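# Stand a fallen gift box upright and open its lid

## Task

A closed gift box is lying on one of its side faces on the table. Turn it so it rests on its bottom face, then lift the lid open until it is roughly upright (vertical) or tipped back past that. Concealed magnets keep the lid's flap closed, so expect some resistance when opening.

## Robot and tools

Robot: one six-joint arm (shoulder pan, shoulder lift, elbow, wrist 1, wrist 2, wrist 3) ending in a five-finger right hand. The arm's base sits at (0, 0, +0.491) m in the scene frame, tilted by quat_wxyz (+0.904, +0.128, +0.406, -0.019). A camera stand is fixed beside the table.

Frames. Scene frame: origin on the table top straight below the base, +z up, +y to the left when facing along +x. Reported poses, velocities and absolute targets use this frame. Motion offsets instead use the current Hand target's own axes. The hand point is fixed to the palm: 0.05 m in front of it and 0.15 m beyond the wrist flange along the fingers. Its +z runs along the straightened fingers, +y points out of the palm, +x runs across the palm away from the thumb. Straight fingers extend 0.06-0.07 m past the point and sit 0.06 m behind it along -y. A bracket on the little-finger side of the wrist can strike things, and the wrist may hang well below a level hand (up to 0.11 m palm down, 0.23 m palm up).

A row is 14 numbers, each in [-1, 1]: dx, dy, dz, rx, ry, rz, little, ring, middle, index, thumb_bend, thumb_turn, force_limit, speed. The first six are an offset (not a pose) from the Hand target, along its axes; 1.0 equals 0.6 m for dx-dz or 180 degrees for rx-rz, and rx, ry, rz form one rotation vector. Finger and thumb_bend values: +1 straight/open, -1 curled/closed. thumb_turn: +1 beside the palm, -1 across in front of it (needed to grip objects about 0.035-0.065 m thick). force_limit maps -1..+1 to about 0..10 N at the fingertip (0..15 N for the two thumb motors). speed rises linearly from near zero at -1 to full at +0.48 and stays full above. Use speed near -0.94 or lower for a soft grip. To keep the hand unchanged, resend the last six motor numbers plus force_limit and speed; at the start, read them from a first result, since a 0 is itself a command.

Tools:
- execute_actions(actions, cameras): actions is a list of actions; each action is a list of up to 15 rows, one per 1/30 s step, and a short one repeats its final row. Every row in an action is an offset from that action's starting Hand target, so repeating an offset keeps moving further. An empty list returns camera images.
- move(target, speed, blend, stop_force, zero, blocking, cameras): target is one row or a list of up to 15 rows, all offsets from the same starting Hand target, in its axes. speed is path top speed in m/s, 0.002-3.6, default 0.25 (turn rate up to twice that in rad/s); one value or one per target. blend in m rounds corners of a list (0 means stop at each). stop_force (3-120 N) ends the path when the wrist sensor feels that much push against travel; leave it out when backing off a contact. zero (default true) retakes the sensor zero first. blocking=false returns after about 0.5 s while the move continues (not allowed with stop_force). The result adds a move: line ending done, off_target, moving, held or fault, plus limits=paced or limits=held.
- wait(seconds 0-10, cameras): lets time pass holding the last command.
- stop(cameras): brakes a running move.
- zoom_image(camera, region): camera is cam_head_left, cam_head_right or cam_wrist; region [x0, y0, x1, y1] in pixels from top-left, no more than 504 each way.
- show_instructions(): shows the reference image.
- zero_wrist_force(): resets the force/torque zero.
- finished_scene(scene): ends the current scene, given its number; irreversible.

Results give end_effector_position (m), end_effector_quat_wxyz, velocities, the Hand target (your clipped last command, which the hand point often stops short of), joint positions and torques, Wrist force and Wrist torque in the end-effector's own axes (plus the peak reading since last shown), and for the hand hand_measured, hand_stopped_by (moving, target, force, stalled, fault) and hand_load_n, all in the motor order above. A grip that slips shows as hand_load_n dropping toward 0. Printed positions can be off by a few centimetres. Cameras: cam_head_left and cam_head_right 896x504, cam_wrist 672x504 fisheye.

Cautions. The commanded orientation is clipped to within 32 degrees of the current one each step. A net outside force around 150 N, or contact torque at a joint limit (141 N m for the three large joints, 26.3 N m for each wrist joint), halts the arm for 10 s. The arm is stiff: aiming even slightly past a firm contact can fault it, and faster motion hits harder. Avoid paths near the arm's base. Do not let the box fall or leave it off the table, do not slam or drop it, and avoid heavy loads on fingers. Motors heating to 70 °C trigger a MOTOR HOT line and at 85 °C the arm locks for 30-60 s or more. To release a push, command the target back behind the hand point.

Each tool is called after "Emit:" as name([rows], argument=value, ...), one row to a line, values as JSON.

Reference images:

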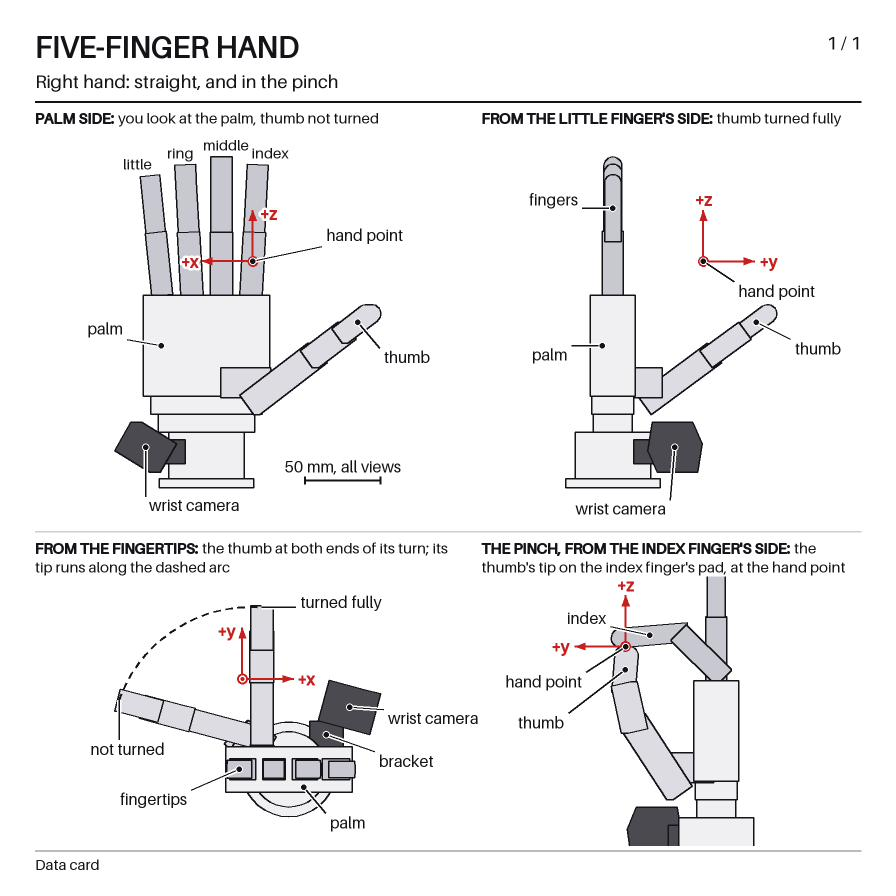

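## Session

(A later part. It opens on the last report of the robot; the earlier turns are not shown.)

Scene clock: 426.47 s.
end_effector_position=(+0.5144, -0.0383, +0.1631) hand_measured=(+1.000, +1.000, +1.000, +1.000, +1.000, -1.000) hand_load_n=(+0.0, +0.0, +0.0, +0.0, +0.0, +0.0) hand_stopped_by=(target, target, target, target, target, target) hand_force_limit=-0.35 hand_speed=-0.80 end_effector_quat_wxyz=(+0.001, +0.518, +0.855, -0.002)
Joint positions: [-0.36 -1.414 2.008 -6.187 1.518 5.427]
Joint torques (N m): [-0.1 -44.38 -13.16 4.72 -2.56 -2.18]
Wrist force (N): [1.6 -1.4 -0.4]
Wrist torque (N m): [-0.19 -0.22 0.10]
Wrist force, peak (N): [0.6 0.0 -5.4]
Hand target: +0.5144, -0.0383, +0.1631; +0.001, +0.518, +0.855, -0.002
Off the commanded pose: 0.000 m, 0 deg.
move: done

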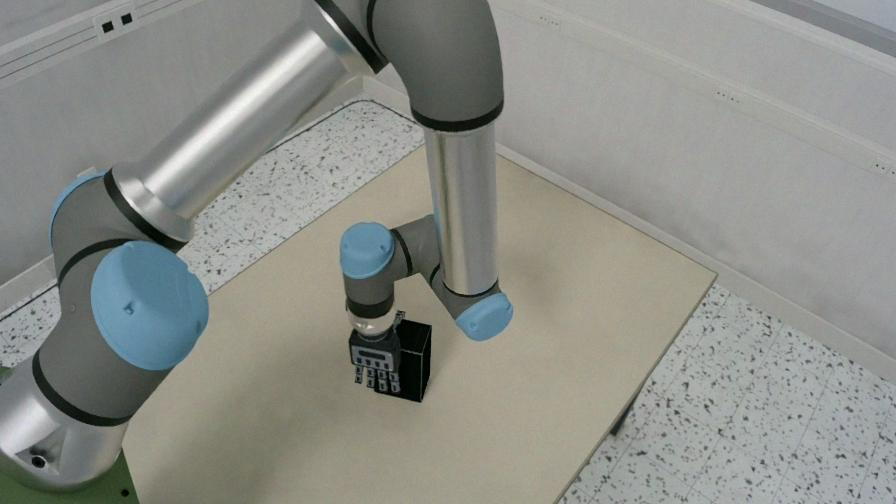

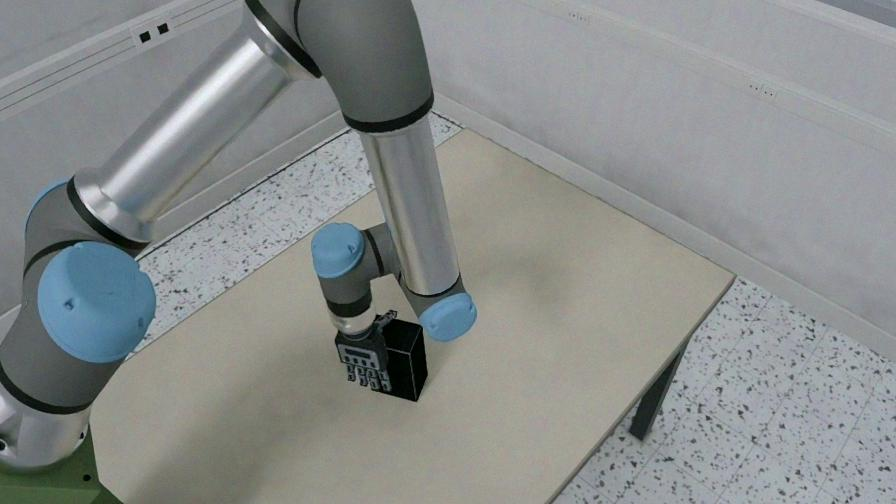

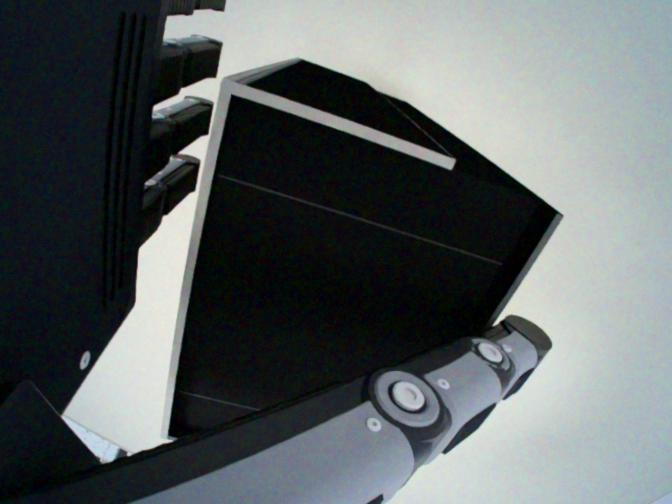

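Emit:
move(target=[0,0,0,0,0,0,1,1,1,1,0.4,-1,-0.1,-0.92], cameras=[])

Emit:
move([
  [-0.076,0,-0.0113,0,0.0972,0,1,1,1,1,0.4,-1,-0.1,-0.92],
  [-0.152,0,0.001,0,0.1944,0,1,1,1,1,0.4,-1,-0.1,-0.92],
], speed=0.08, blend=0.02, cameras=["all"])

Scene clock: 436.57 s.
end_effector_position=(+0.5144, -0.0383, +0.1631) hand_measured=(+1.000, +1.000, +1.000, +1.000, +0.976, -1.000) hand_load_n=(+0.0, +0.0, +0.0, +0.0, +6.0, +0.0) hand_stopped_by=(target, target, target, target, force, target) hand_force_limit=-0.10 hand_speed=-0.92 end_effector_quat_wxyz=(+0.001, +0.518, +0.855, -0.002)
Joint positions: [-0.36 -1.415 2.008 -6.187 1.518 5.426]
Joint torques (N m): [-0.2 -39.42 -12.45 4.56 -0.85 -2.05]
Wrist force (N): [1.9 0.0 -5.2]
Wrist torque (N m): [-0.32 -0.18 0.14]
Wrist force, peak (N): [1.7 0.4 -5.4]
Hand target: +0.5144, -0.0383, +0.1631; +0.001, +0.518, +0.855, -0.002
Off the commanded pose: 0.000 m, 0 deg.
move: done
No camera images: "cameras" was empty.

Scene clock: 440.93 s.
end_effector_position=(+0.5566, -0.1191, +0.1630) hand_measured=(+1.000, +1.000, +1.000, +1.000, +0.976, -1.000) hand_load_n=(+0.0, +0.0, +0.0, +0.0, +0.0, +0.0) hand_stopped_by=(target, target, target, target, force, target) hand_force_limit=-0.10 hand_speed=-0.92 end_effector_quat_wxyz=(-0.256, +0.495, +0.816, +0.153)
Joint positions: [-0.693 -1.138 1.46 -5.25 1.039 4.943]
Joint torques (N m): [-10.49 -39.2 -20.15 4.97 -2.74 -2.08]
Wrist force (N): [3.0 -1.6 0.8]
Wrist torque (N m): [-0.29 -0.53 0.19]
Wrist force, peak (N): [3.2 -0.4 -4.5]
Hand target: +0.5566, -0.1191, +0.1630; -0.256, +0.495, +0.816, +0.153
Off the commanded pose: 0.000 m, 0 deg.
move: done

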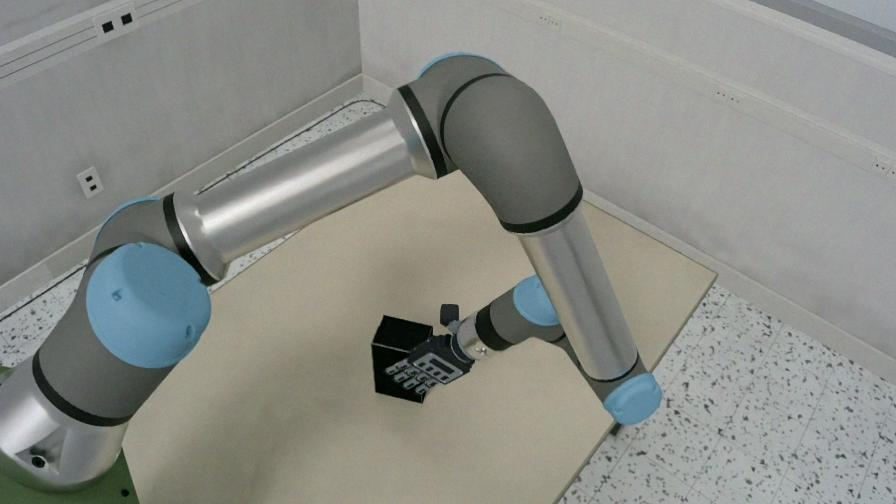

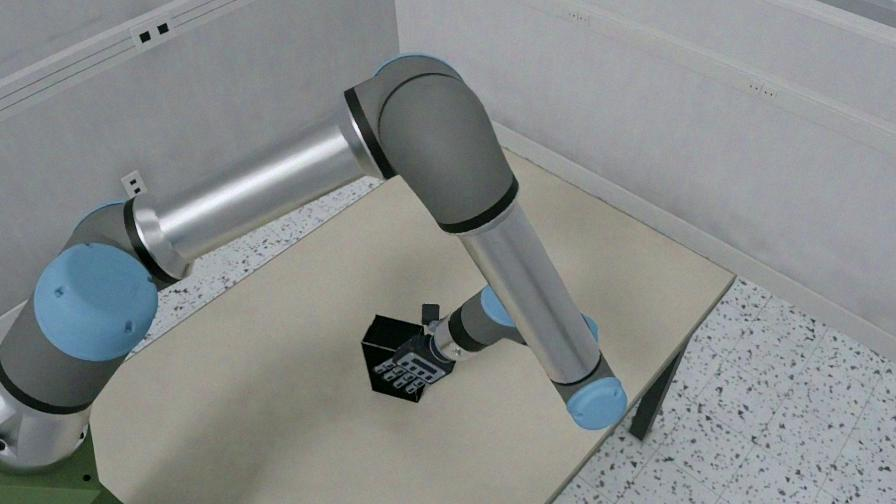

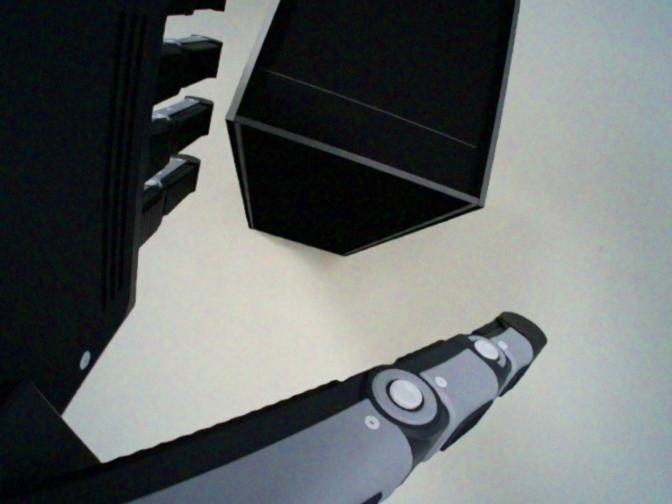

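Emit:
move([
  [0.163,0,-0.232,0,0,0,1,1,1,1,1,-1,-0.1,-0.5],
  [0.287,0,-0.145,0,-0.1944,0,1,1,1,1,1,-1,-0.1,-0.5],
], speed=0.25, blend=0.03, cameras=["cam_wrist"])

Scene clock: 493.43 s.
end_effector_position=(+0.5144, -0.0373, +0.3326) hand_measured=(+1.000, +1.000, +1.000, +1.000, +1.000, -1.000) hand_load_n=(+0.0, +0.0, +0.0, +0.0, +0.0, +0.0) hand_stopped_by=(target, target, target, target, target, target) hand_force_limit=-0.10 hand_speed=-0.50 end_effector_quat_wxyz=(+0.001, +0.518, +0.855, -0.002)
Joint positions: [-0.406 -1.869 2.122 -5.845 1.482 5.397]
Joint torques (N m): [20.93 -24.2 5.26 0.48 2.2 2.3]
Wrist force (N): [1.5 -1.5 -0.3]
Wrist torque (N m): [-0.22 -0.24 -0.01]
Wrist force, peak (N): [3.4 -1.8 0.3]
Hand target: +0.5144, -0.0373, +0.3325; +0.001, +0.518, +0.855, -0.002
Off the commanded pose: 0.000 m, 0 deg.
move: done
Images, in order (width x height): cam_wrist 672x504.

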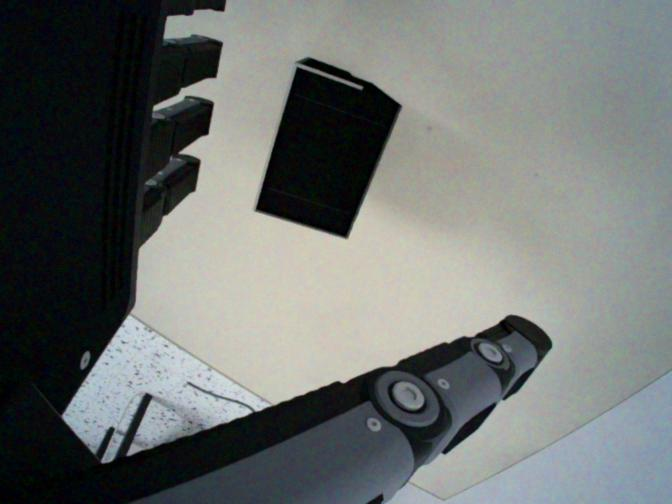

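Emit:
move(target=[0,-0.004,0.13,0.222,0,0.01,1,1,1,1,1,-1,-0.1,-0.5], speed=0.25, cameras=["cam_wrist","cam_head_left"])

Scene clock: 540.70 s.
end_effector_position=(+0.5123, -0.0389, +0.2546) hand_measured=(+1.000, +1.000, +1.000, +1.000, +1.000, -1.000) hand_load_n=(+0.0, +0.0, +0.0, +0.0, +0.0, +0.0) hand_stopped_by=(target, target, target, target, target, target) hand_force_limit=-0.10 hand_speed=-0.50 end_effector_quat_wxyz=(-0.176, +0.500, +0.795, -0.294)
Joint positions: [-0.025 -1.256 1.573 -5.237 2.122 5.929]
Joint torques (N m): [25.04 -39.12 -16.63 4.97 2.39 2.46]
Wrist force (N): [2.0 -2.7 0.6]
Wrist torque (N m): [-0.44 -0.37 -0.09]
Wrist force, peak (N): [2.1 -2.7 0.5]
Hand target: +0.5123, -0.0389, +0.2546; -0.176, +0.500, +0.795, -0.295
Off the commanded pose: 0.000 m, 0 deg.
move: done
Images, in order (width x height): cam_head_left 896x504, cam_wrist 672x504.

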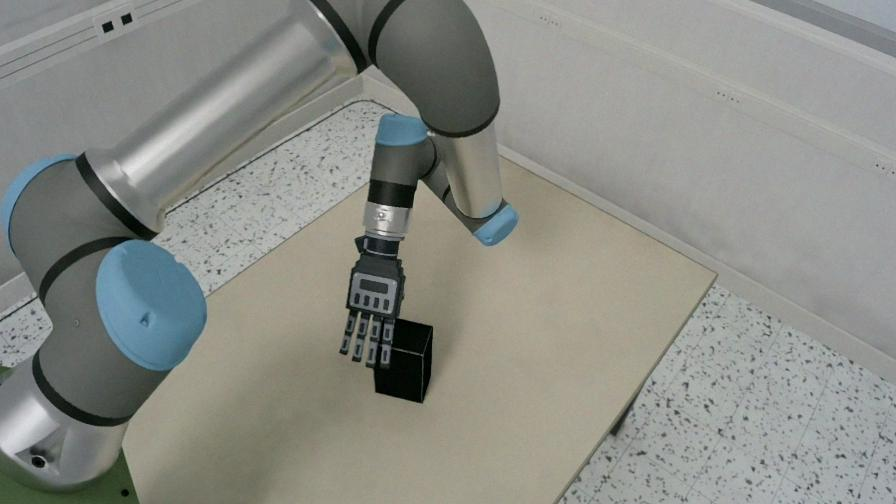

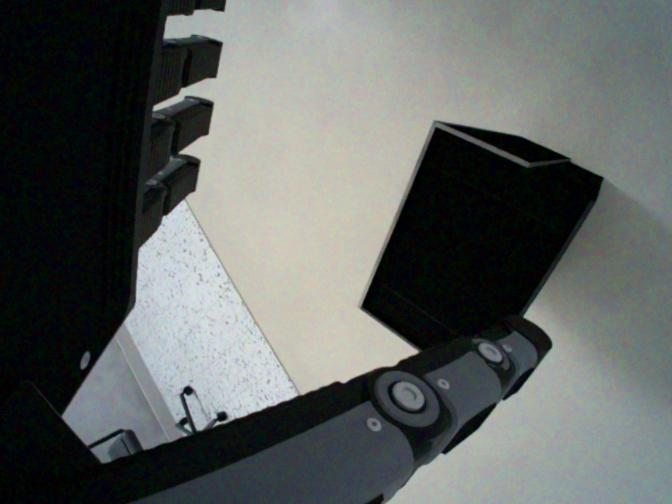

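Emit:
zoom_image(camera="cam_wrist", region=[330, 90, 650, 370])

Emit:
zoom_image(camera="cam_head_left", region=[320, 240, 480, 420])

Scaled by 1.575 from the camera's 672x504 image, which has a finer 960x720 frame.

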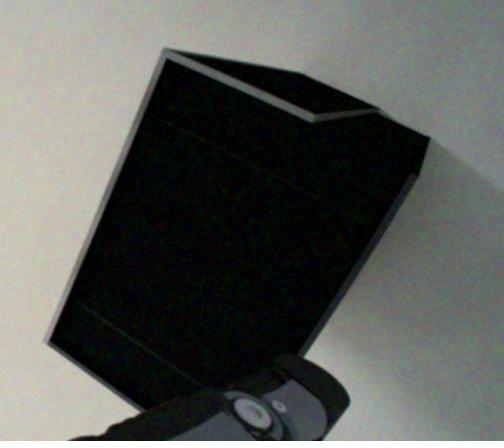

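Scaled by 2.800.

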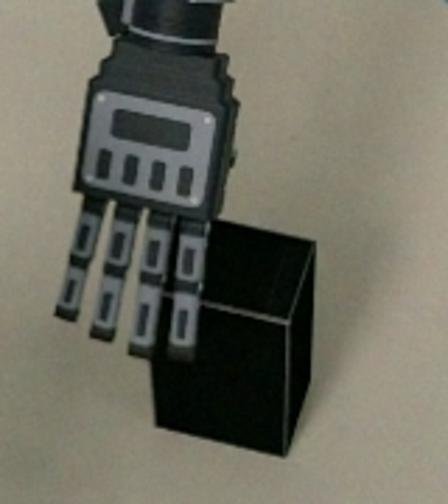

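Emit:
move(target=[0,0.0787,0.021,0,0,0,1,1,1,1,1,-1,-0.1,-0.5], speed=0.15, cameras=["cam_wrist","cam_head_left","cam_head_right"])

Scene clock: 582.90 s.
end_effector_position=(+0.5377, -0.0272, +0.2146) hand_measured=(+1.000, +1.000, +1.000, +1.000, +1.000, -1.000) hand_load_n=(+0.0, +0.0, -0.5, -0.5, +0.0, +0.0) hand_stopped_by=(target, target, target, target, target, target) hand_force_limit=-0.10 hand_speed=-0.50 end_effector_quat_wxyz=(-0.176, +0.500, +0.795, -0.295)
Joint positions: [-0.008 -1.137 1.433 -5.206 2.125 5.947]
Joint torques (N m): [26.29 -41.61 -17.89 4.94 2.78 2.3]
Wrist force (N): [1.8 -2.4 0.6]
Wrist torque (N m): [-0.39 -0.31 -0.09]
Wrist force, peak (N): [2.0 -3.2 0.4]
Hand target: +0.5377, -0.0272, +0.2145; -0.176, +0.500, +0.795, -0.295
Off the commanded pose: 0.000 m, 0 deg.
move: done

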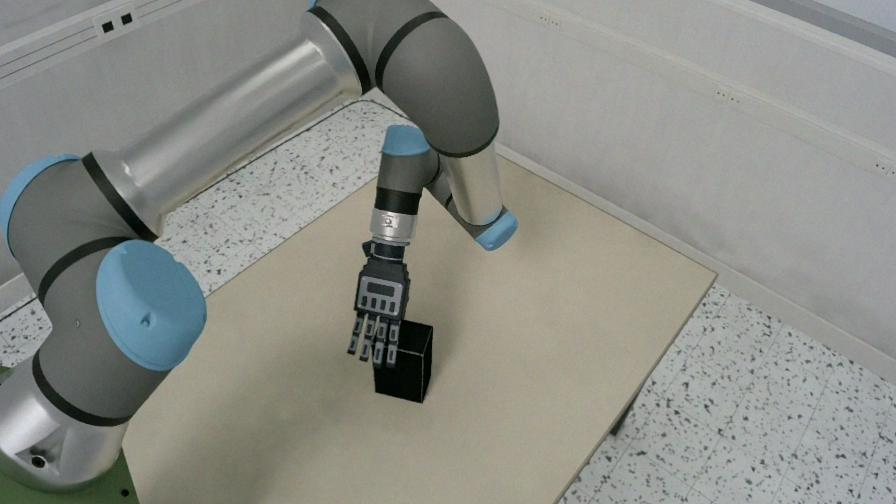

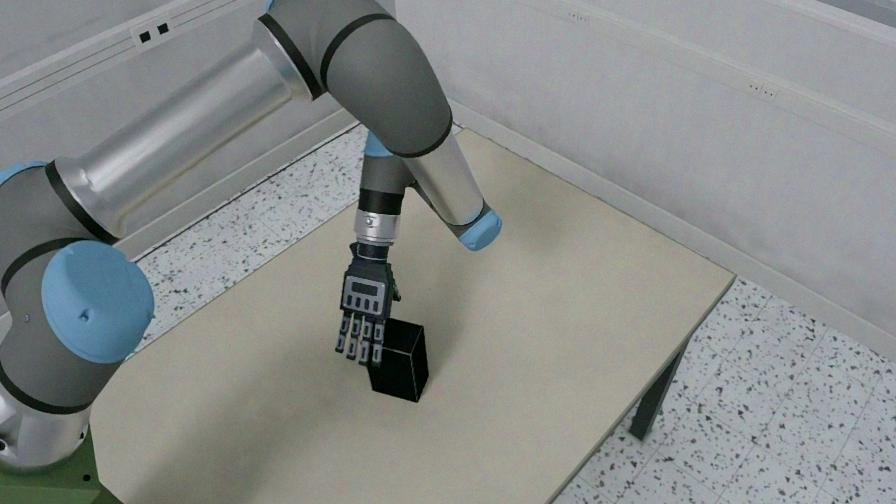

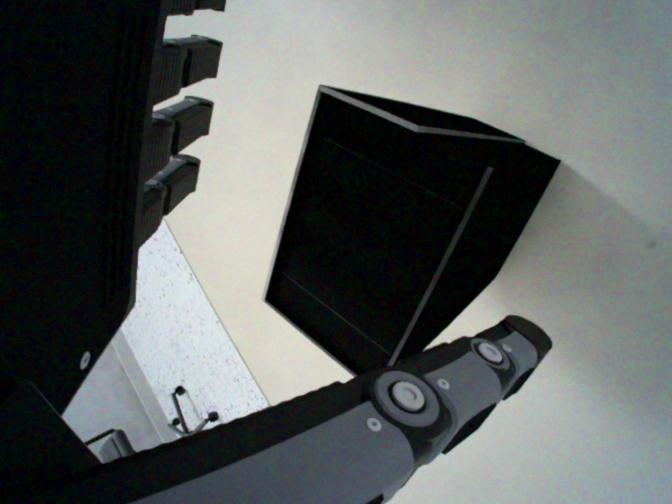

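Emit:
move(target=[0.002,0.051,0.053,0,0,0,1,1,1,1,1,-1,-0.1,-0.5], speed=0.04, stop_force=4, cameras=["cam_wrist","cam_head_right"])

Scene clock: 592.70 s.
end_effector_position=(+0.5401, -0.0255, +0.1705) hand_measured=(+1.000, +1.000, +1.000, +1.000, +1.000, -1.000) hand_load_n=(+0.0, +0.0, +0.0, +0.0, +0.0, +0.0) hand_stopped_by=(target, target, target, target, target, target) hand_force_limit=-0.10 hand_speed=-0.50 end_effector_quat_wxyz=(-0.176, +0.500, +0.795, -0.295)
Joint positions: [-0.023 -1.044 1.361 -5.235 2.122 5.931]
Joint torques (N m): [7.56 -40.36 -19.52 0.58 -2 -1.95]
Wrist force (N): [1.9 -2.4 0.4]
Wrist torque (N m): [-0.36 -0.33 0.02]
Wrist force, peak (N): [1.9 -2.7 0.7]
Hand target: +0.5401, -0.0255, +0.1705; -0.176, +0.500, +0.795, -0.295
Off the commanded pose: 0.000 m, 0 deg.
move: done
Images, in order (width x height): cam_head_right 896x504, cam_wrist 672x504.

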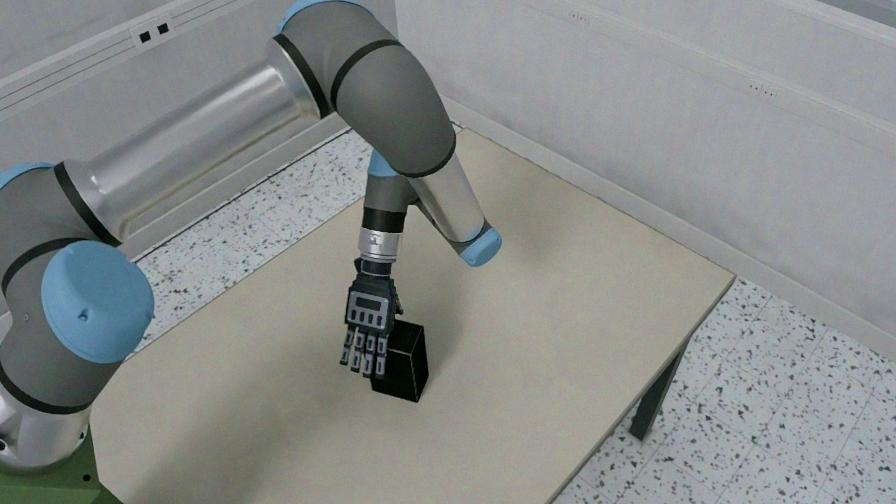

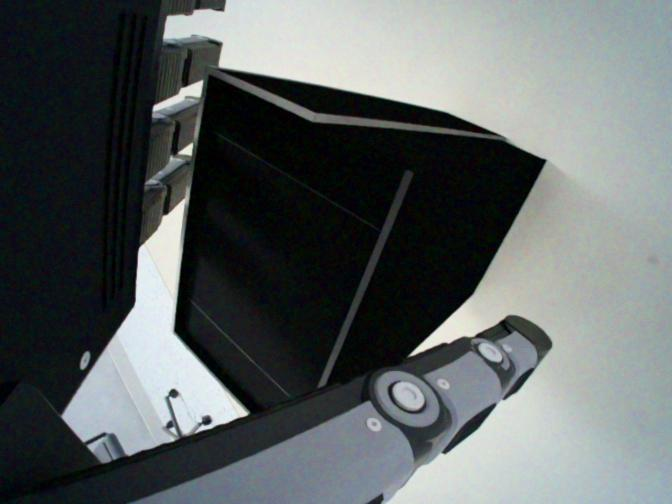

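Emit:
move(target=[0,0,0,0,0,0,1,0.2,0.15,0.15,0.4,-1,-0.3,-0.88], cameras=["cam_wrist"])

Scene clock: 600.37 s.
end_effector_position=(+0.5401, -0.0255, +0.1705) hand_measured=(+1.000, +0.356, +0.378, +0.378, +0.684, -1.000) hand_load_n=(-0.5, +6.5, +2.5, +3.5, +10.5, +2.0) hand_stopped_by=(target, force, force, force, force, target) hand_force_limit=-0.30 hand_speed=-0.88 end_effector_quat_wxyz=(-0.176, +0.500, +0.795, -0.295)
Joint positions: [-0.023 -1.044 1.361 -5.235 2.122 5.931]
Joint torques (N m): [7.74 -41.06 -13.25 2.07 -0.22 -1.82]
Wrist force (N): [2.0 -1.9 0.7]
Wrist torque (N m): [-0.40 -0.36 0.03]
Wrist force, peak (N): [2.1 -5.1 -0.6]
Hand target: +0.5401, -0.0255, +0.1705; -0.176, +0.500, +0.795, -0.295
Off the commanded pose: 0.000 m, 0 deg.
move: done
Images, in order (width x height): cam_wrist 672x504.

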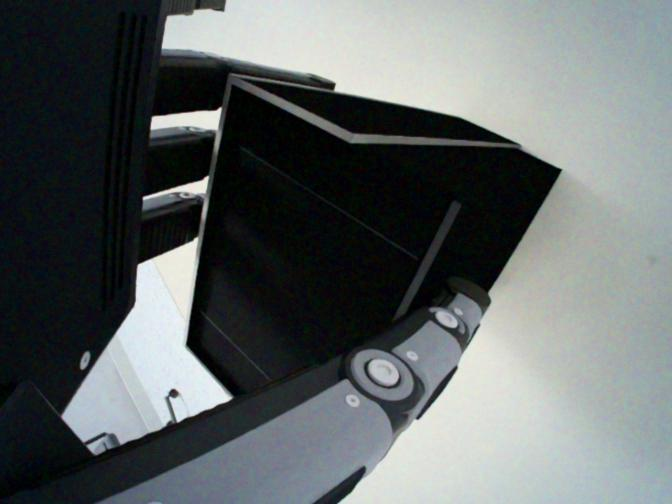

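Emit:
move(target=[0,-0.139,-0.166,0,0,0,1,0.2,0.15,0.15,0.4,-1,-0.3,-0.88], speed=0.08, cameras=["cam_wrist","cam_head_left"])

Scene clock: 605.03 s.
end_effector_position=(+0.5396, -0.0235, +0.3002) hand_measured=(+1.000, +0.356, +0.378, +0.378, +0.684, -1.000) hand_load_n=(+0.0, +6.5, +2.5, +3.5, +10.5, +2.0) hand_stopped_by=(target, force, force, force, force, target) hand_force_limit=-0.30 hand_speed=-0.88 end_effector_quat_wxyz=(-0.176, +0.500, +0.795, -0.295)
Joint positions: [0.046 -1.29 1.511 -5.096 2.135 6.011]
Joint torques (N m): [26.11 -53.34 6.14 5.1 2.62 2.35]
Wrist force (N): [1.9 -1.5 1.6]
Wrist torque (N m): [-0.37 -0.32 -0.06]
Wrist force, peak (N): [2.3 -2.1 0.8]
Hand target: +0.5396, -0.0235, +0.3003; -0.176, +0.500, +0.795, -0.295
Off the commanded pose: 0.000 m, 0 deg.
move: done
Images, in order (width x height): cam_head_left 896x504, cam_wrist 672x504.

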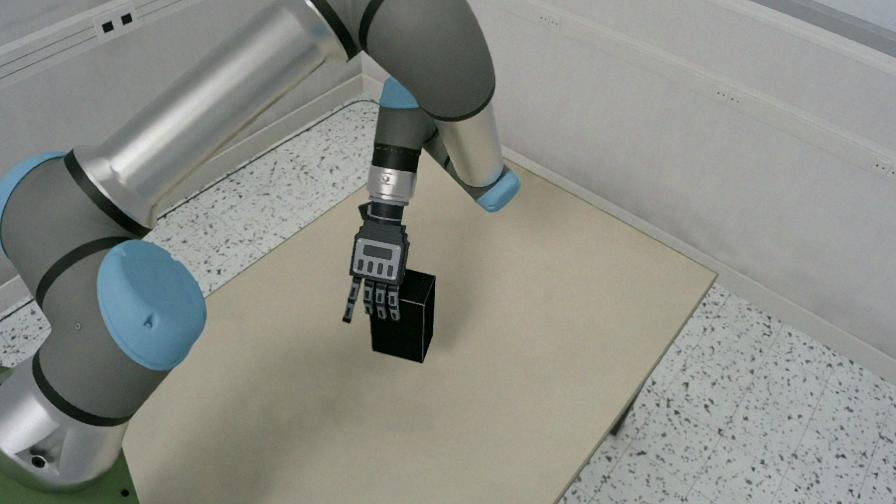

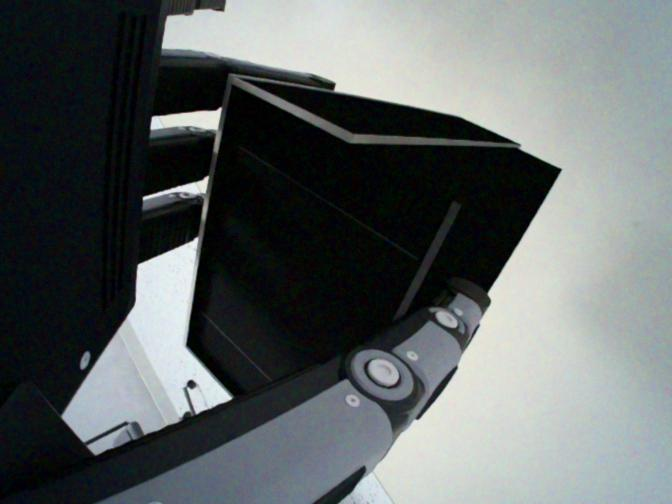

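Emit:
move(target=[0,0,0,0,-0.107,-0.128,1,0.2,0.15,0.15,0.4,-1,-0.3,-0.88], speed=0.2)

Emit:
move(target=[0,0,0,0,0.1915,-0.1605,1,0.2,0.15,0.15,0.4,-1,-0.3,-0.88], speed=0.25, cameras=["cam_wrist","cam_head_left"])

Scene clock: 614.63 s.
end_effector_position=(+0.5396, -0.0234, +0.3004) hand_measured=(+1.000, +0.356, +0.378, +0.378, +0.684, -1.000) hand_load_n=(+0.0, +6.5, +2.5, +3.5, +10.5, +2.5) hand_stopped_by=(target, force, force, force, force, target) hand_force_limit=-0.30 hand_speed=-0.88 end_effector_quat_wxyz=(-0.096, +0.276, +0.896, -0.333)
Joint positions: [0.119 -1.323 1.636 -5.338 2.446 5.559]
Joint torques (N m): [8.36 -49.98 6.7 0.49 2.93 -1.96]
Wrist force (N): [1.8 -1.5 1.1]
Wrist torque (N m): [-0.37 -0.31 0.00]
Wrist force, peak (N): [2.0 -1.6 1.9]
Hand target: +0.5396, -0.0235, +0.3003; -0.096, +0.276, +0.896, -0.333
Off the commanded pose: 0.000 m, 0 deg.
move: done

Scene clock: 616.87 s.
end_effector_position=(+0.5396, -0.0235, +0.3003) hand_measured=(+1.000, +0.356, +0.378, +0.378, +0.684, -1.000) hand_load_n=(+0.0, +6.0, +2.5, +4.0, +11.0, +2.5) hand_stopped_by=(target, force, force, force, force, target) hand_force_limit=-0.30 hand_speed=-0.88 end_effector_quat_wxyz=(-0.433, +0.133, +0.868, -0.203) end_effector_velocity=(+0.001, +0.000, +0.000) end_effector_angular_velocity=(+0.001, -0.001, +0.000)
Joint positions: [-0.08 -1.123 1.213 -4.67 2.06 5.168]
Joint velocities: [0 0.001 -0.005 0.002 -0.001 -0.001]
Joint torques (N m): [7.56 -45.36 -24.61 5.18 -2.09 -2.33]
Wrist force (N): [2.3 -1.2 1.5]
Wrist torque (N m): [-0.33 -0.60 0.20]
Wrist force, peak (N): [2.4 -1.5 1.8]
Hand target: +0.5396, -0.0235, +0.3003; -0.433, +0.133, +0.868, -0.203
Off the commanded pose: 0.000 m, 0 deg.
move: done
Images, in order (width x height): cam_head_left 896x504, cam_wrist 672x504.

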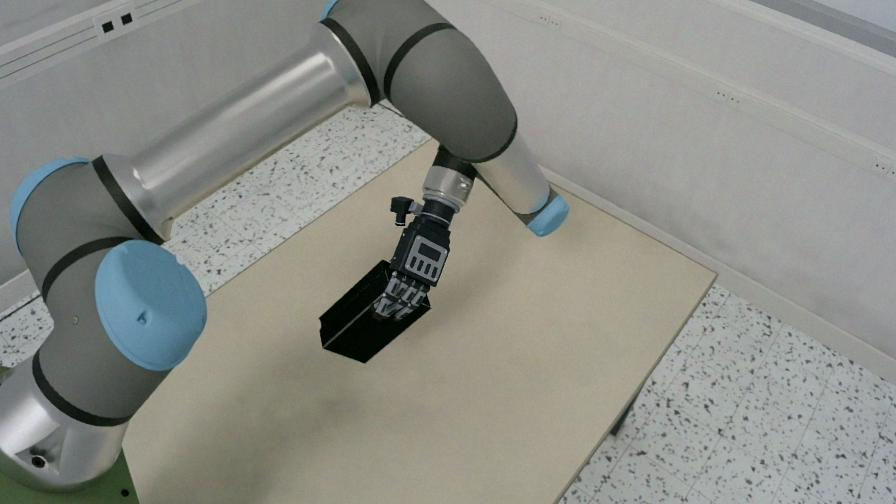

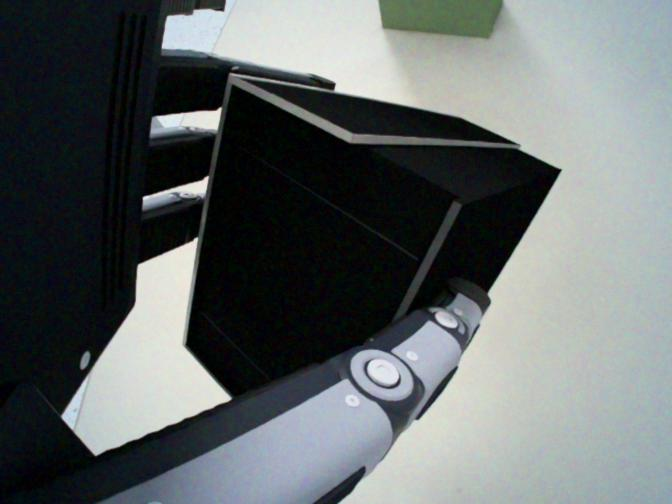

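Emit:
move(target=[0,0,0,0,0.1915,-0.1605,1,0.2,0.15,0.15,0.4,-1,-0.3,-0.88], speed=0.25, cameras=["cam_wrist","cam_head_left"])

Scene clock: 625.00 s.
end_effector_position=(+0.5396, -0.0235, +0.3003) hand_measured=(+1.000, +0.356, +0.378, +0.378, +0.684, -1.000) hand_load_n=(+0.0, +6.0, +2.5, +4.0, +10.5, +3.0) hand_stopped_by=(target, force, force, force, force, target) hand_force_limit=-0.30 hand_speed=-0.88 end_effector_quat_wxyz=(+0.705, +0.031, -0.708, +0.042)
Joint positions: [-0.175 -0.739 0.792 -4.045 1.931 4.817]
Joint torques (N m): [3.52 -47.76 -24.5 4.24 -2.57 -2.43]
Wrist force (N): [2.8 -1.3 1.4]
Wrist torque (N m): [-0.35 -0.78 0.41]
Wrist force, peak (N): [2.9 -1.9 1.5]
Hand target: +0.5396, -0.0235, +0.3003; +0.705, +0.031, -0.708, +0.042
Off the commanded pose: 0.000 m, 0 deg.
move: done
Images, in order (width x height): cam_head_left 896x504, cam_wrist 672x504.

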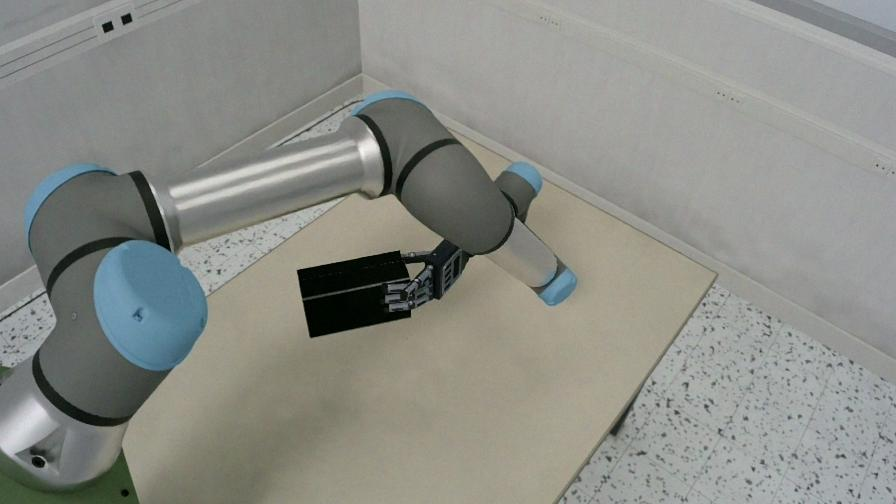

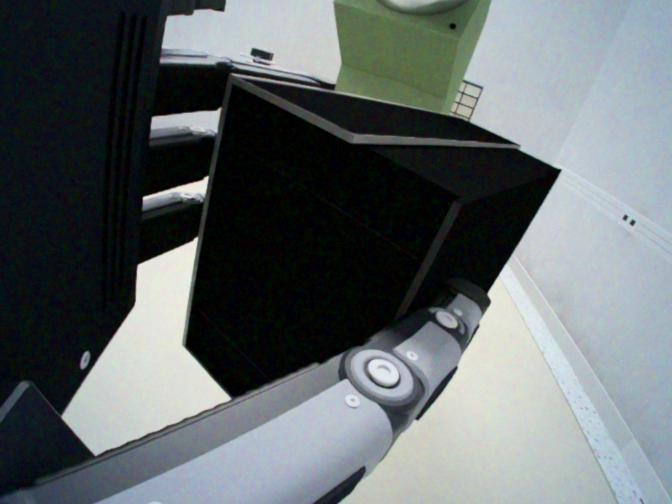

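Emit:
move(target=[-0.32,0,0,0,0,0,1,0.2,0.15,0.15,0.4,-1,-0.3,-0.88], speed=0.15, cameras=["cam_head_right","cam_head_left"])

Scene clock: 635.50 s.
end_effector_position=(+0.5385, -0.0263, +0.1098) hand_measured=(+1.000, +0.356, +0.378, +0.378, +0.684, -1.000) hand_load_n=(+0.0, +6.0, +2.5, +4.0, +10.5, +3.0) hand_stopped_by=(target, force, force, force, force, target) hand_force_limit=-0.30 hand_speed=-0.88 end_effector_quat_wxyz=(-0.590, +0.016, +0.806, -0.050)
Joint positions: [-0.213 -0.271 0.035 -4.087 1.917 4.764]
Joint torques (N m): [6.78 -55.54 -25.99 1.09 -2.37 -2.48]
Wrist force (N): [2.9 -1.7 1.4]
Wrist torque (N m): [-0.40 -0.76 0.39]
Wrist force, peak (N): [3.9 -1.6 1.4]
Hand target: +0.5405, -0.0264, +0.1084; -0.705, -0.031, +0.708, -0.042
Off the commanded pose: 0.002 m, 18 deg.
elbow stopped short: the move would have taken joint 3 (elbow) straighter than the controller allows.
move: off_target
Images, in order (width x height): cam_head_left 896x504, cam_head_right 896x504.

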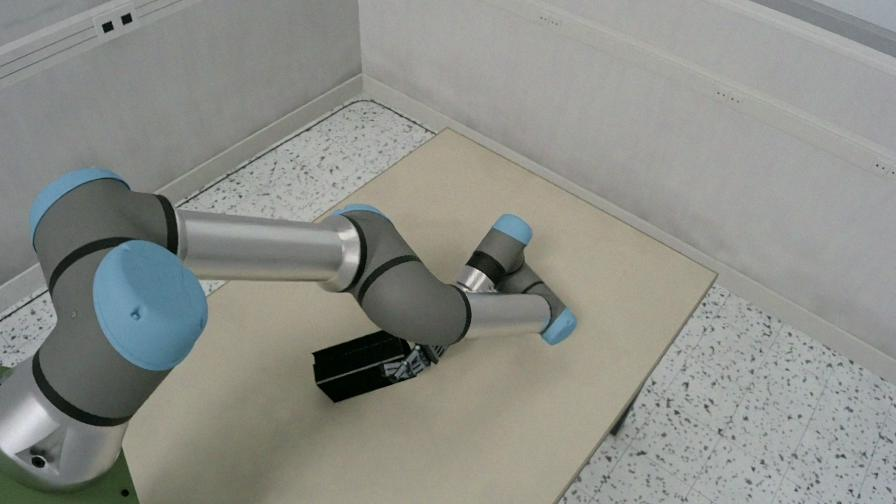

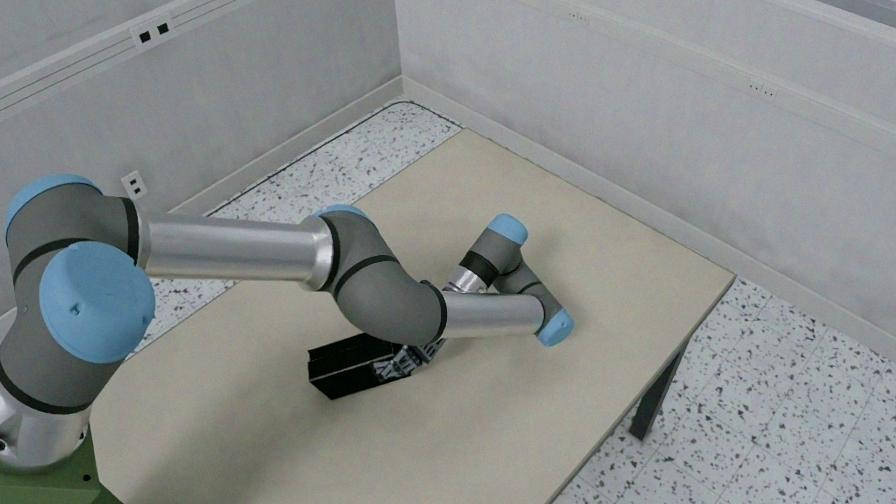

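Emit:
move([
  [0.12,0,0.08,0,0,0,1,0.2,0.15,0.15,0.4,-1,-0.3,-0.88],
  [0.12,0.02,0.27,0,0,0,1,0.2,0.15,0.15,0.4,-1,-0.3,-0.88],
  [0.02,0.02,0.27,0,0,0,1,0.2,0.15,0.15,0.4,-1,-0.3,-0.88],
], speed=0.15, blend=0.03, cameras=["cam_wrist","cam_head_right"])

Scene clock: 653.00 s.
end_effector_position=(+0.3780, -0.0310, +0.1234) hand_measured=(+1.000, +0.356, +0.378, +0.378, +0.684, -1.000) hand_load_n=(+0.0, +6.0, +2.5, +4.0, +10.5, +2.5) hand_stopped_by=(target, force, force, force, force, target) hand_force_limit=-0.30 hand_speed=-0.88 end_effector_quat_wxyz=(+0.704, +0.031, -0.708, +0.042)
Joint positions: [-0.27 -0.493 0.918 -4.449 1.993 4.737]
Joint torques (N m): [10.27 -43.72 -7.01 1.97 -0.06 -0.03]
Wrist force (N): [2.9 -1.6 1.5]
Wrist torque (N m): [-0.35 -0.78 0.39]
Wrist force, peak (N): [3.7 -1.6 1.9]
Hand target: +0.3780, -0.0310, +0.1234; +0.704, +0.031, -0.708, +0.042 (not the last commanded pose)
Off the commanded pose: 0.004 m, 0 deg.
FORCE FAULT: contact force on the arm reached its limit, and the arm stopped for 10 seconds. The contact can be on any part of the arm, not only on its tool. That time counts as 20 of the actions that you can send in this scene. The arm's remaining commands of this call were not run. The arm's target is now where it stood when the stop ended, not its last command. The arm accepts commands again.
move: fault
Images, in order (width x height): cam_head_right 896x504, cam_wrist 672x504.

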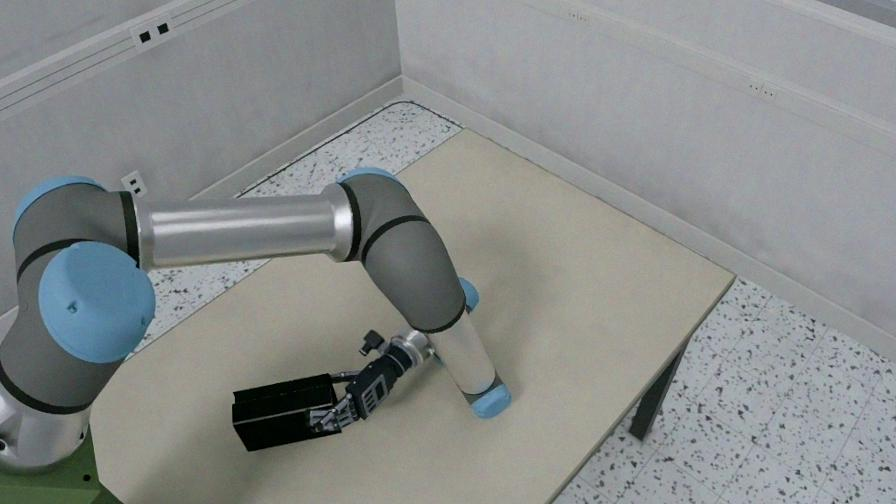

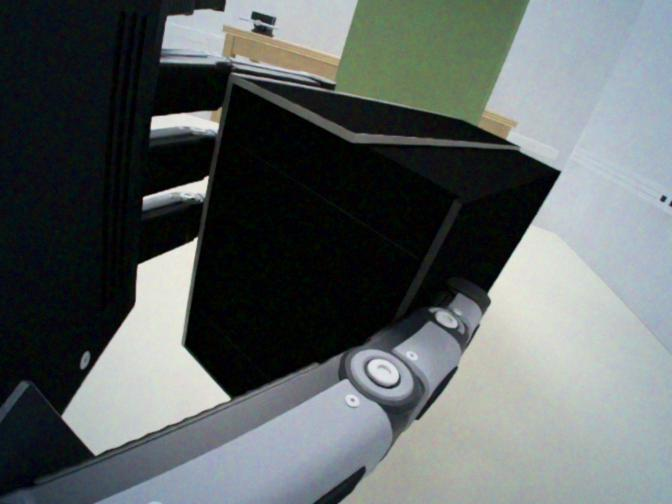

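Emit:
move(target=[0.33,0,0,0,0,0,1,0.2,0.15,0.15,0.4,-1,-0.3,-0.88], speed=0.15)

Emit:
move(target=[0,0,0,0,-0.383,0.321,1,0.2,0.15,0.15,0.4,-1,-0.3,-0.88], speed=0.4)

Emit:
move(target=[0,0,0,0,-0.3215,-0.383,1,0.2,0.15,0.15,0.4,-1,-0.3,-0.88], speed=0.4, cameras=["cam_head_right"])

Scene clock: 683.37 s.
end_effector_position=(+0.3767, -0.0280, +0.3213) hand_measured=(+1.000, +0.356, +0.378, +0.378, +0.684, -1.000) hand_load_n=(+0.0, +5.5, +2.5, +4.0, +10.5, +3.0) hand_stopped_by=(target, force, force, force, force, target) hand_force_limit=-0.30 hand_speed=-0.88 end_effector_quat_wxyz=(+0.704, +0.031, -0.708, +0.042)
Joint positions: [-0.261 -0.983 1.489 -4.527 1.987 4.745]
Joint torques (N m): [18.55 -50.77 9.58 3.89 -2.63 0.12]
Wrist force (N): [3.4 -1.4 1.8]
Wrist torque (N m): [-0.33 -0.87 0.32]
Wrist force, peak (N): [3.9 -1.5 1.6]
Hand target: +0.3767, -0.0280, +0.3214; +0.704, +0.031, -0.708, +0.042
Off the commanded pose: 0.000 m, 0 deg.
move: done

Scene clock: 686.07 s.
end_effector_position=(+0.3767, -0.0280, +0.3214) hand_measured=(+1.000, +0.356, +0.378, +0.378, +0.684, -1.000) hand_load_n=(+0.0, +6.0, +2.5, +4.0, +10.5, +2.0) hand_stopped_by=(target, force, force, force, force, target) hand_force_limit=-0.30 hand_speed=-0.88 end_effector_quat_wxyz=(-0.095, +0.277, +0.897, -0.333)
Joint positions: [0.089 -1.498 2.137 -5.7 2.437 5.515]
Joint torques (N m): [23.6 -28.05 13.25 0.41 3.12 2.39]
Wrist force (N): [1.7 -1.1 1.3]
Wrist torque (N m): [-0.33 -0.30 -0.08]
Wrist force, peak (N): [3.2 -1.6 1.7]
Hand target: +0.3767, -0.0280, +0.3214; -0.095, +0.277, +0.896, -0.333
Off the commanded pose: 0.000 m, 0 deg.
move: done

Scene clock: 689.80 s.
end_effector_position=(+0.3757, -0.0282, +0.3229) hand_measured=(+1.000, +0.356, +0.378, +0.378, +0.684, -1.000) hand_load_n=(+0.0, +6.5, +2.5, +4.0, +10.5, +2.0) hand_stopped_by=(target, force, force, force, force, target) hand_force_limit=-0.30 hand_speed=-0.88 end_effector_quat_wxyz=(+0.122, -0.457, +0.856, -0.209)
Joint positions: [-0.877 -2.344 2.581 -6.282 1.097 3.246]
Joint torques (N m): [21.86 -3.67 -23.31 -0.97 2.37 2.35]
Wrist force (N): [1.5 -1.0 0.6]
Wrist torque (N m): [-0.18 -0.24 -0.01]
Wrist force, peak (N): [2.7 -3.6 1.9]
Hand target: +0.3758, -0.0282, +0.3228; +0.122, -0.457, +0.856, -0.209 (not the last commanded pose)
Off the commanded pose: 0.002 m, 13 deg.
move: held (a check stopped the path); limits=held
pose unreachable: on one or more control steps of this call, first in action 0 (counted from 0), an arm could not follow its commanded pose, so it was not sent that pose on those steps. It may still have moved: this result reports where it is.
cause: moving toward the commanded pose would bring two parts of the arm too close to each other (joints 3 (elbow) to 5 (wrist 2) lie between them).
Images, in order (width x height): cam_head_right 896x504.

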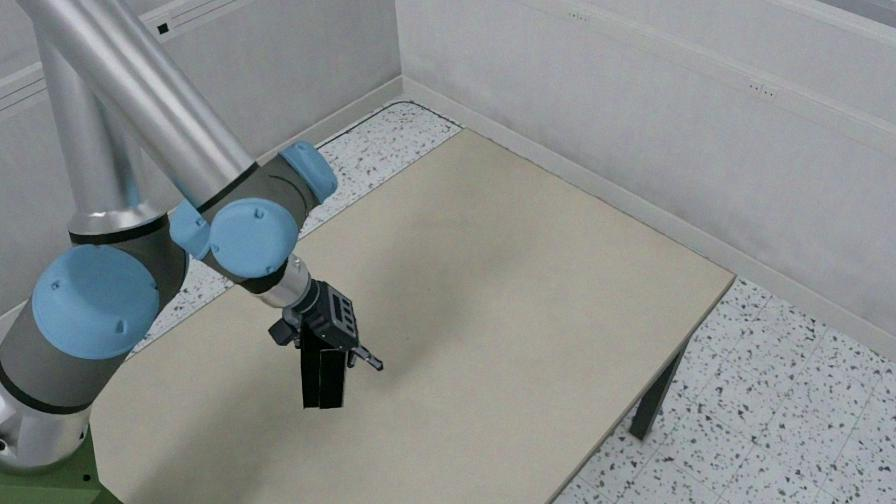

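Emit:
move(target=[-0.157,-0.23,0.07,0,0,0,1,0.2,0.15,0.15,0.4,-1,-0.3,-0.88], speed=0.2)

Scene clock: 694.50 s.
end_effector_position=(+0.5455, -0.0284, +0.3521) hand_measured=(+1.000, +0.356, +0.378, +0.378, +0.684, -1.000) hand_load_n=(+0.0, +6.5, +2.5, +4.0, +10.0, +2.5) hand_stopped_by=(target, force, force, force, force, target) hand_force_limit=-0.30 hand_speed=-0.88 end_effector_quat_wxyz=(+0.122, -0.457, +0.856, -0.209)
Joint positions: [-0.296 -1.972 2.064 -6.162 1.665 3.376]
Joint torques (N m): [20.84 -24.65 -22.95 3.24 2.41 2.22]
Wrist force (N): [1.7 -1.0 1.0]
Wrist torque (N m): [-0.23 -0.27 -0.04]
Wrist force, peak (N): [2.1 -1.3 1.4]
Hand target: +0.5456, -0.0284, +0.3521; +0.122, -0.457, +0.856, -0.209
Off the commanded pose: 0.000 m, 0 deg.
move: done

Emit:
move(target=[0,0,0,-0.006,-0.161,-0.304,1,0.2,0.15,0.15,0.4,-1,-0.3,-0.88], speed=0.4)

Emit:
move(target=[0,0,0,-0.006,-0.161,-0.304,1,0.2,0.15,0.15,0.4,-1,-0.3,-0.88], speed=0.4, cameras=["cam_head_right"])

Scene clock: 703.57 s.
end_effector_position=(+0.5456, -0.0284, +0.3521) hand_measured=(+1.000, +0.356, +0.378, +0.378, +0.684, -1.000) hand_load_n=(+0.0, +6.0, +2.5, +4.0, +10.5, +2.0) hand_stopped_by=(target, force, force, force, force, target) hand_force_limit=-0.30 hand_speed=-0.88 end_effector_quat_wxyz=(-0.211, +0.832, -0.499, +0.117)
Joint positions: [-0.529 -1.907 1.934 -5.909 0.982 2.284]
Joint torques (N m): [-0.59 -27.01 -23.91 4.38 -3.06 -2.02]
Wrist force (N): [1.9 -1.2 1.6]
Wrist torque (N m): [-0.32 -0.36 0.07]
Wrist force, peak (N): [2.1 -1.3 1.6]
Hand target: +0.5456, -0.0284, +0.3521; -0.211, +0.832, -0.499, +0.117
Off the commanded pose: 0.000 m, 0 deg.
move: done

Scene clock: 705.67 s.
end_effector_position=(+0.5456, -0.0284, +0.3521) hand_measured=(+1.000, +0.356, +0.378, +0.378, +0.684, -1.000) hand_load_n=(+0.0, +6.5, +2.5, +4.0, +10.5, +2.0) hand_stopped_by=(target, force, force, force, force, target) hand_force_limit=-0.30 hand_speed=-0.88 end_effector_quat_wxyz=(-0.241, +0.971, +0.000, -0.009)
Joint positions: [-0.406 -1.67 1.692 -5.378 1.043 1.092]
Joint torques (N m): [20.07 -36.38 -23.56 4.43 1.26 -2.05]
Wrist force (N): [1.7 -1.1 1.4]
Wrist torque (N m): [-0.27 -0.31 0.05]
Wrist force, peak (N): [2.2 -1.5 1.5]
Hand target: +0.5456, -0.0284, +0.3521; -0.241, +0.971, +0.000, -0.009
Off the commanded pose: 0.000 m, 0 deg.
move: done
Images, in order (width x height): cam_head_right 896x504.

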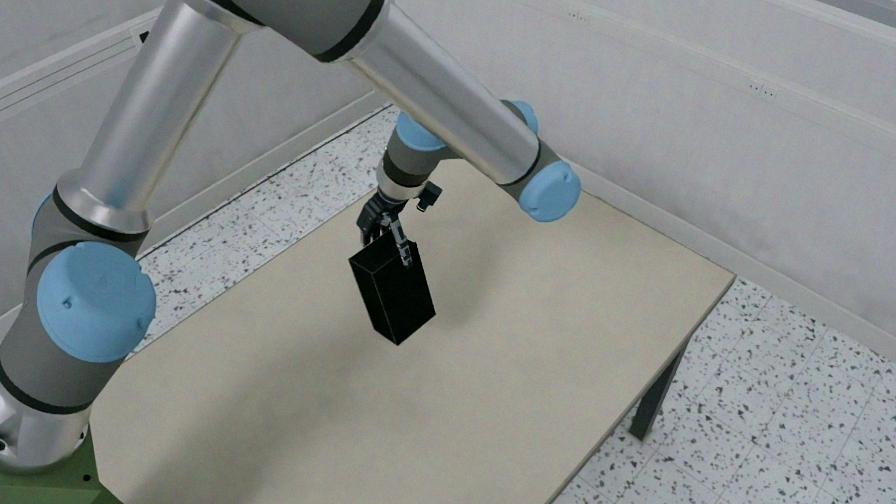

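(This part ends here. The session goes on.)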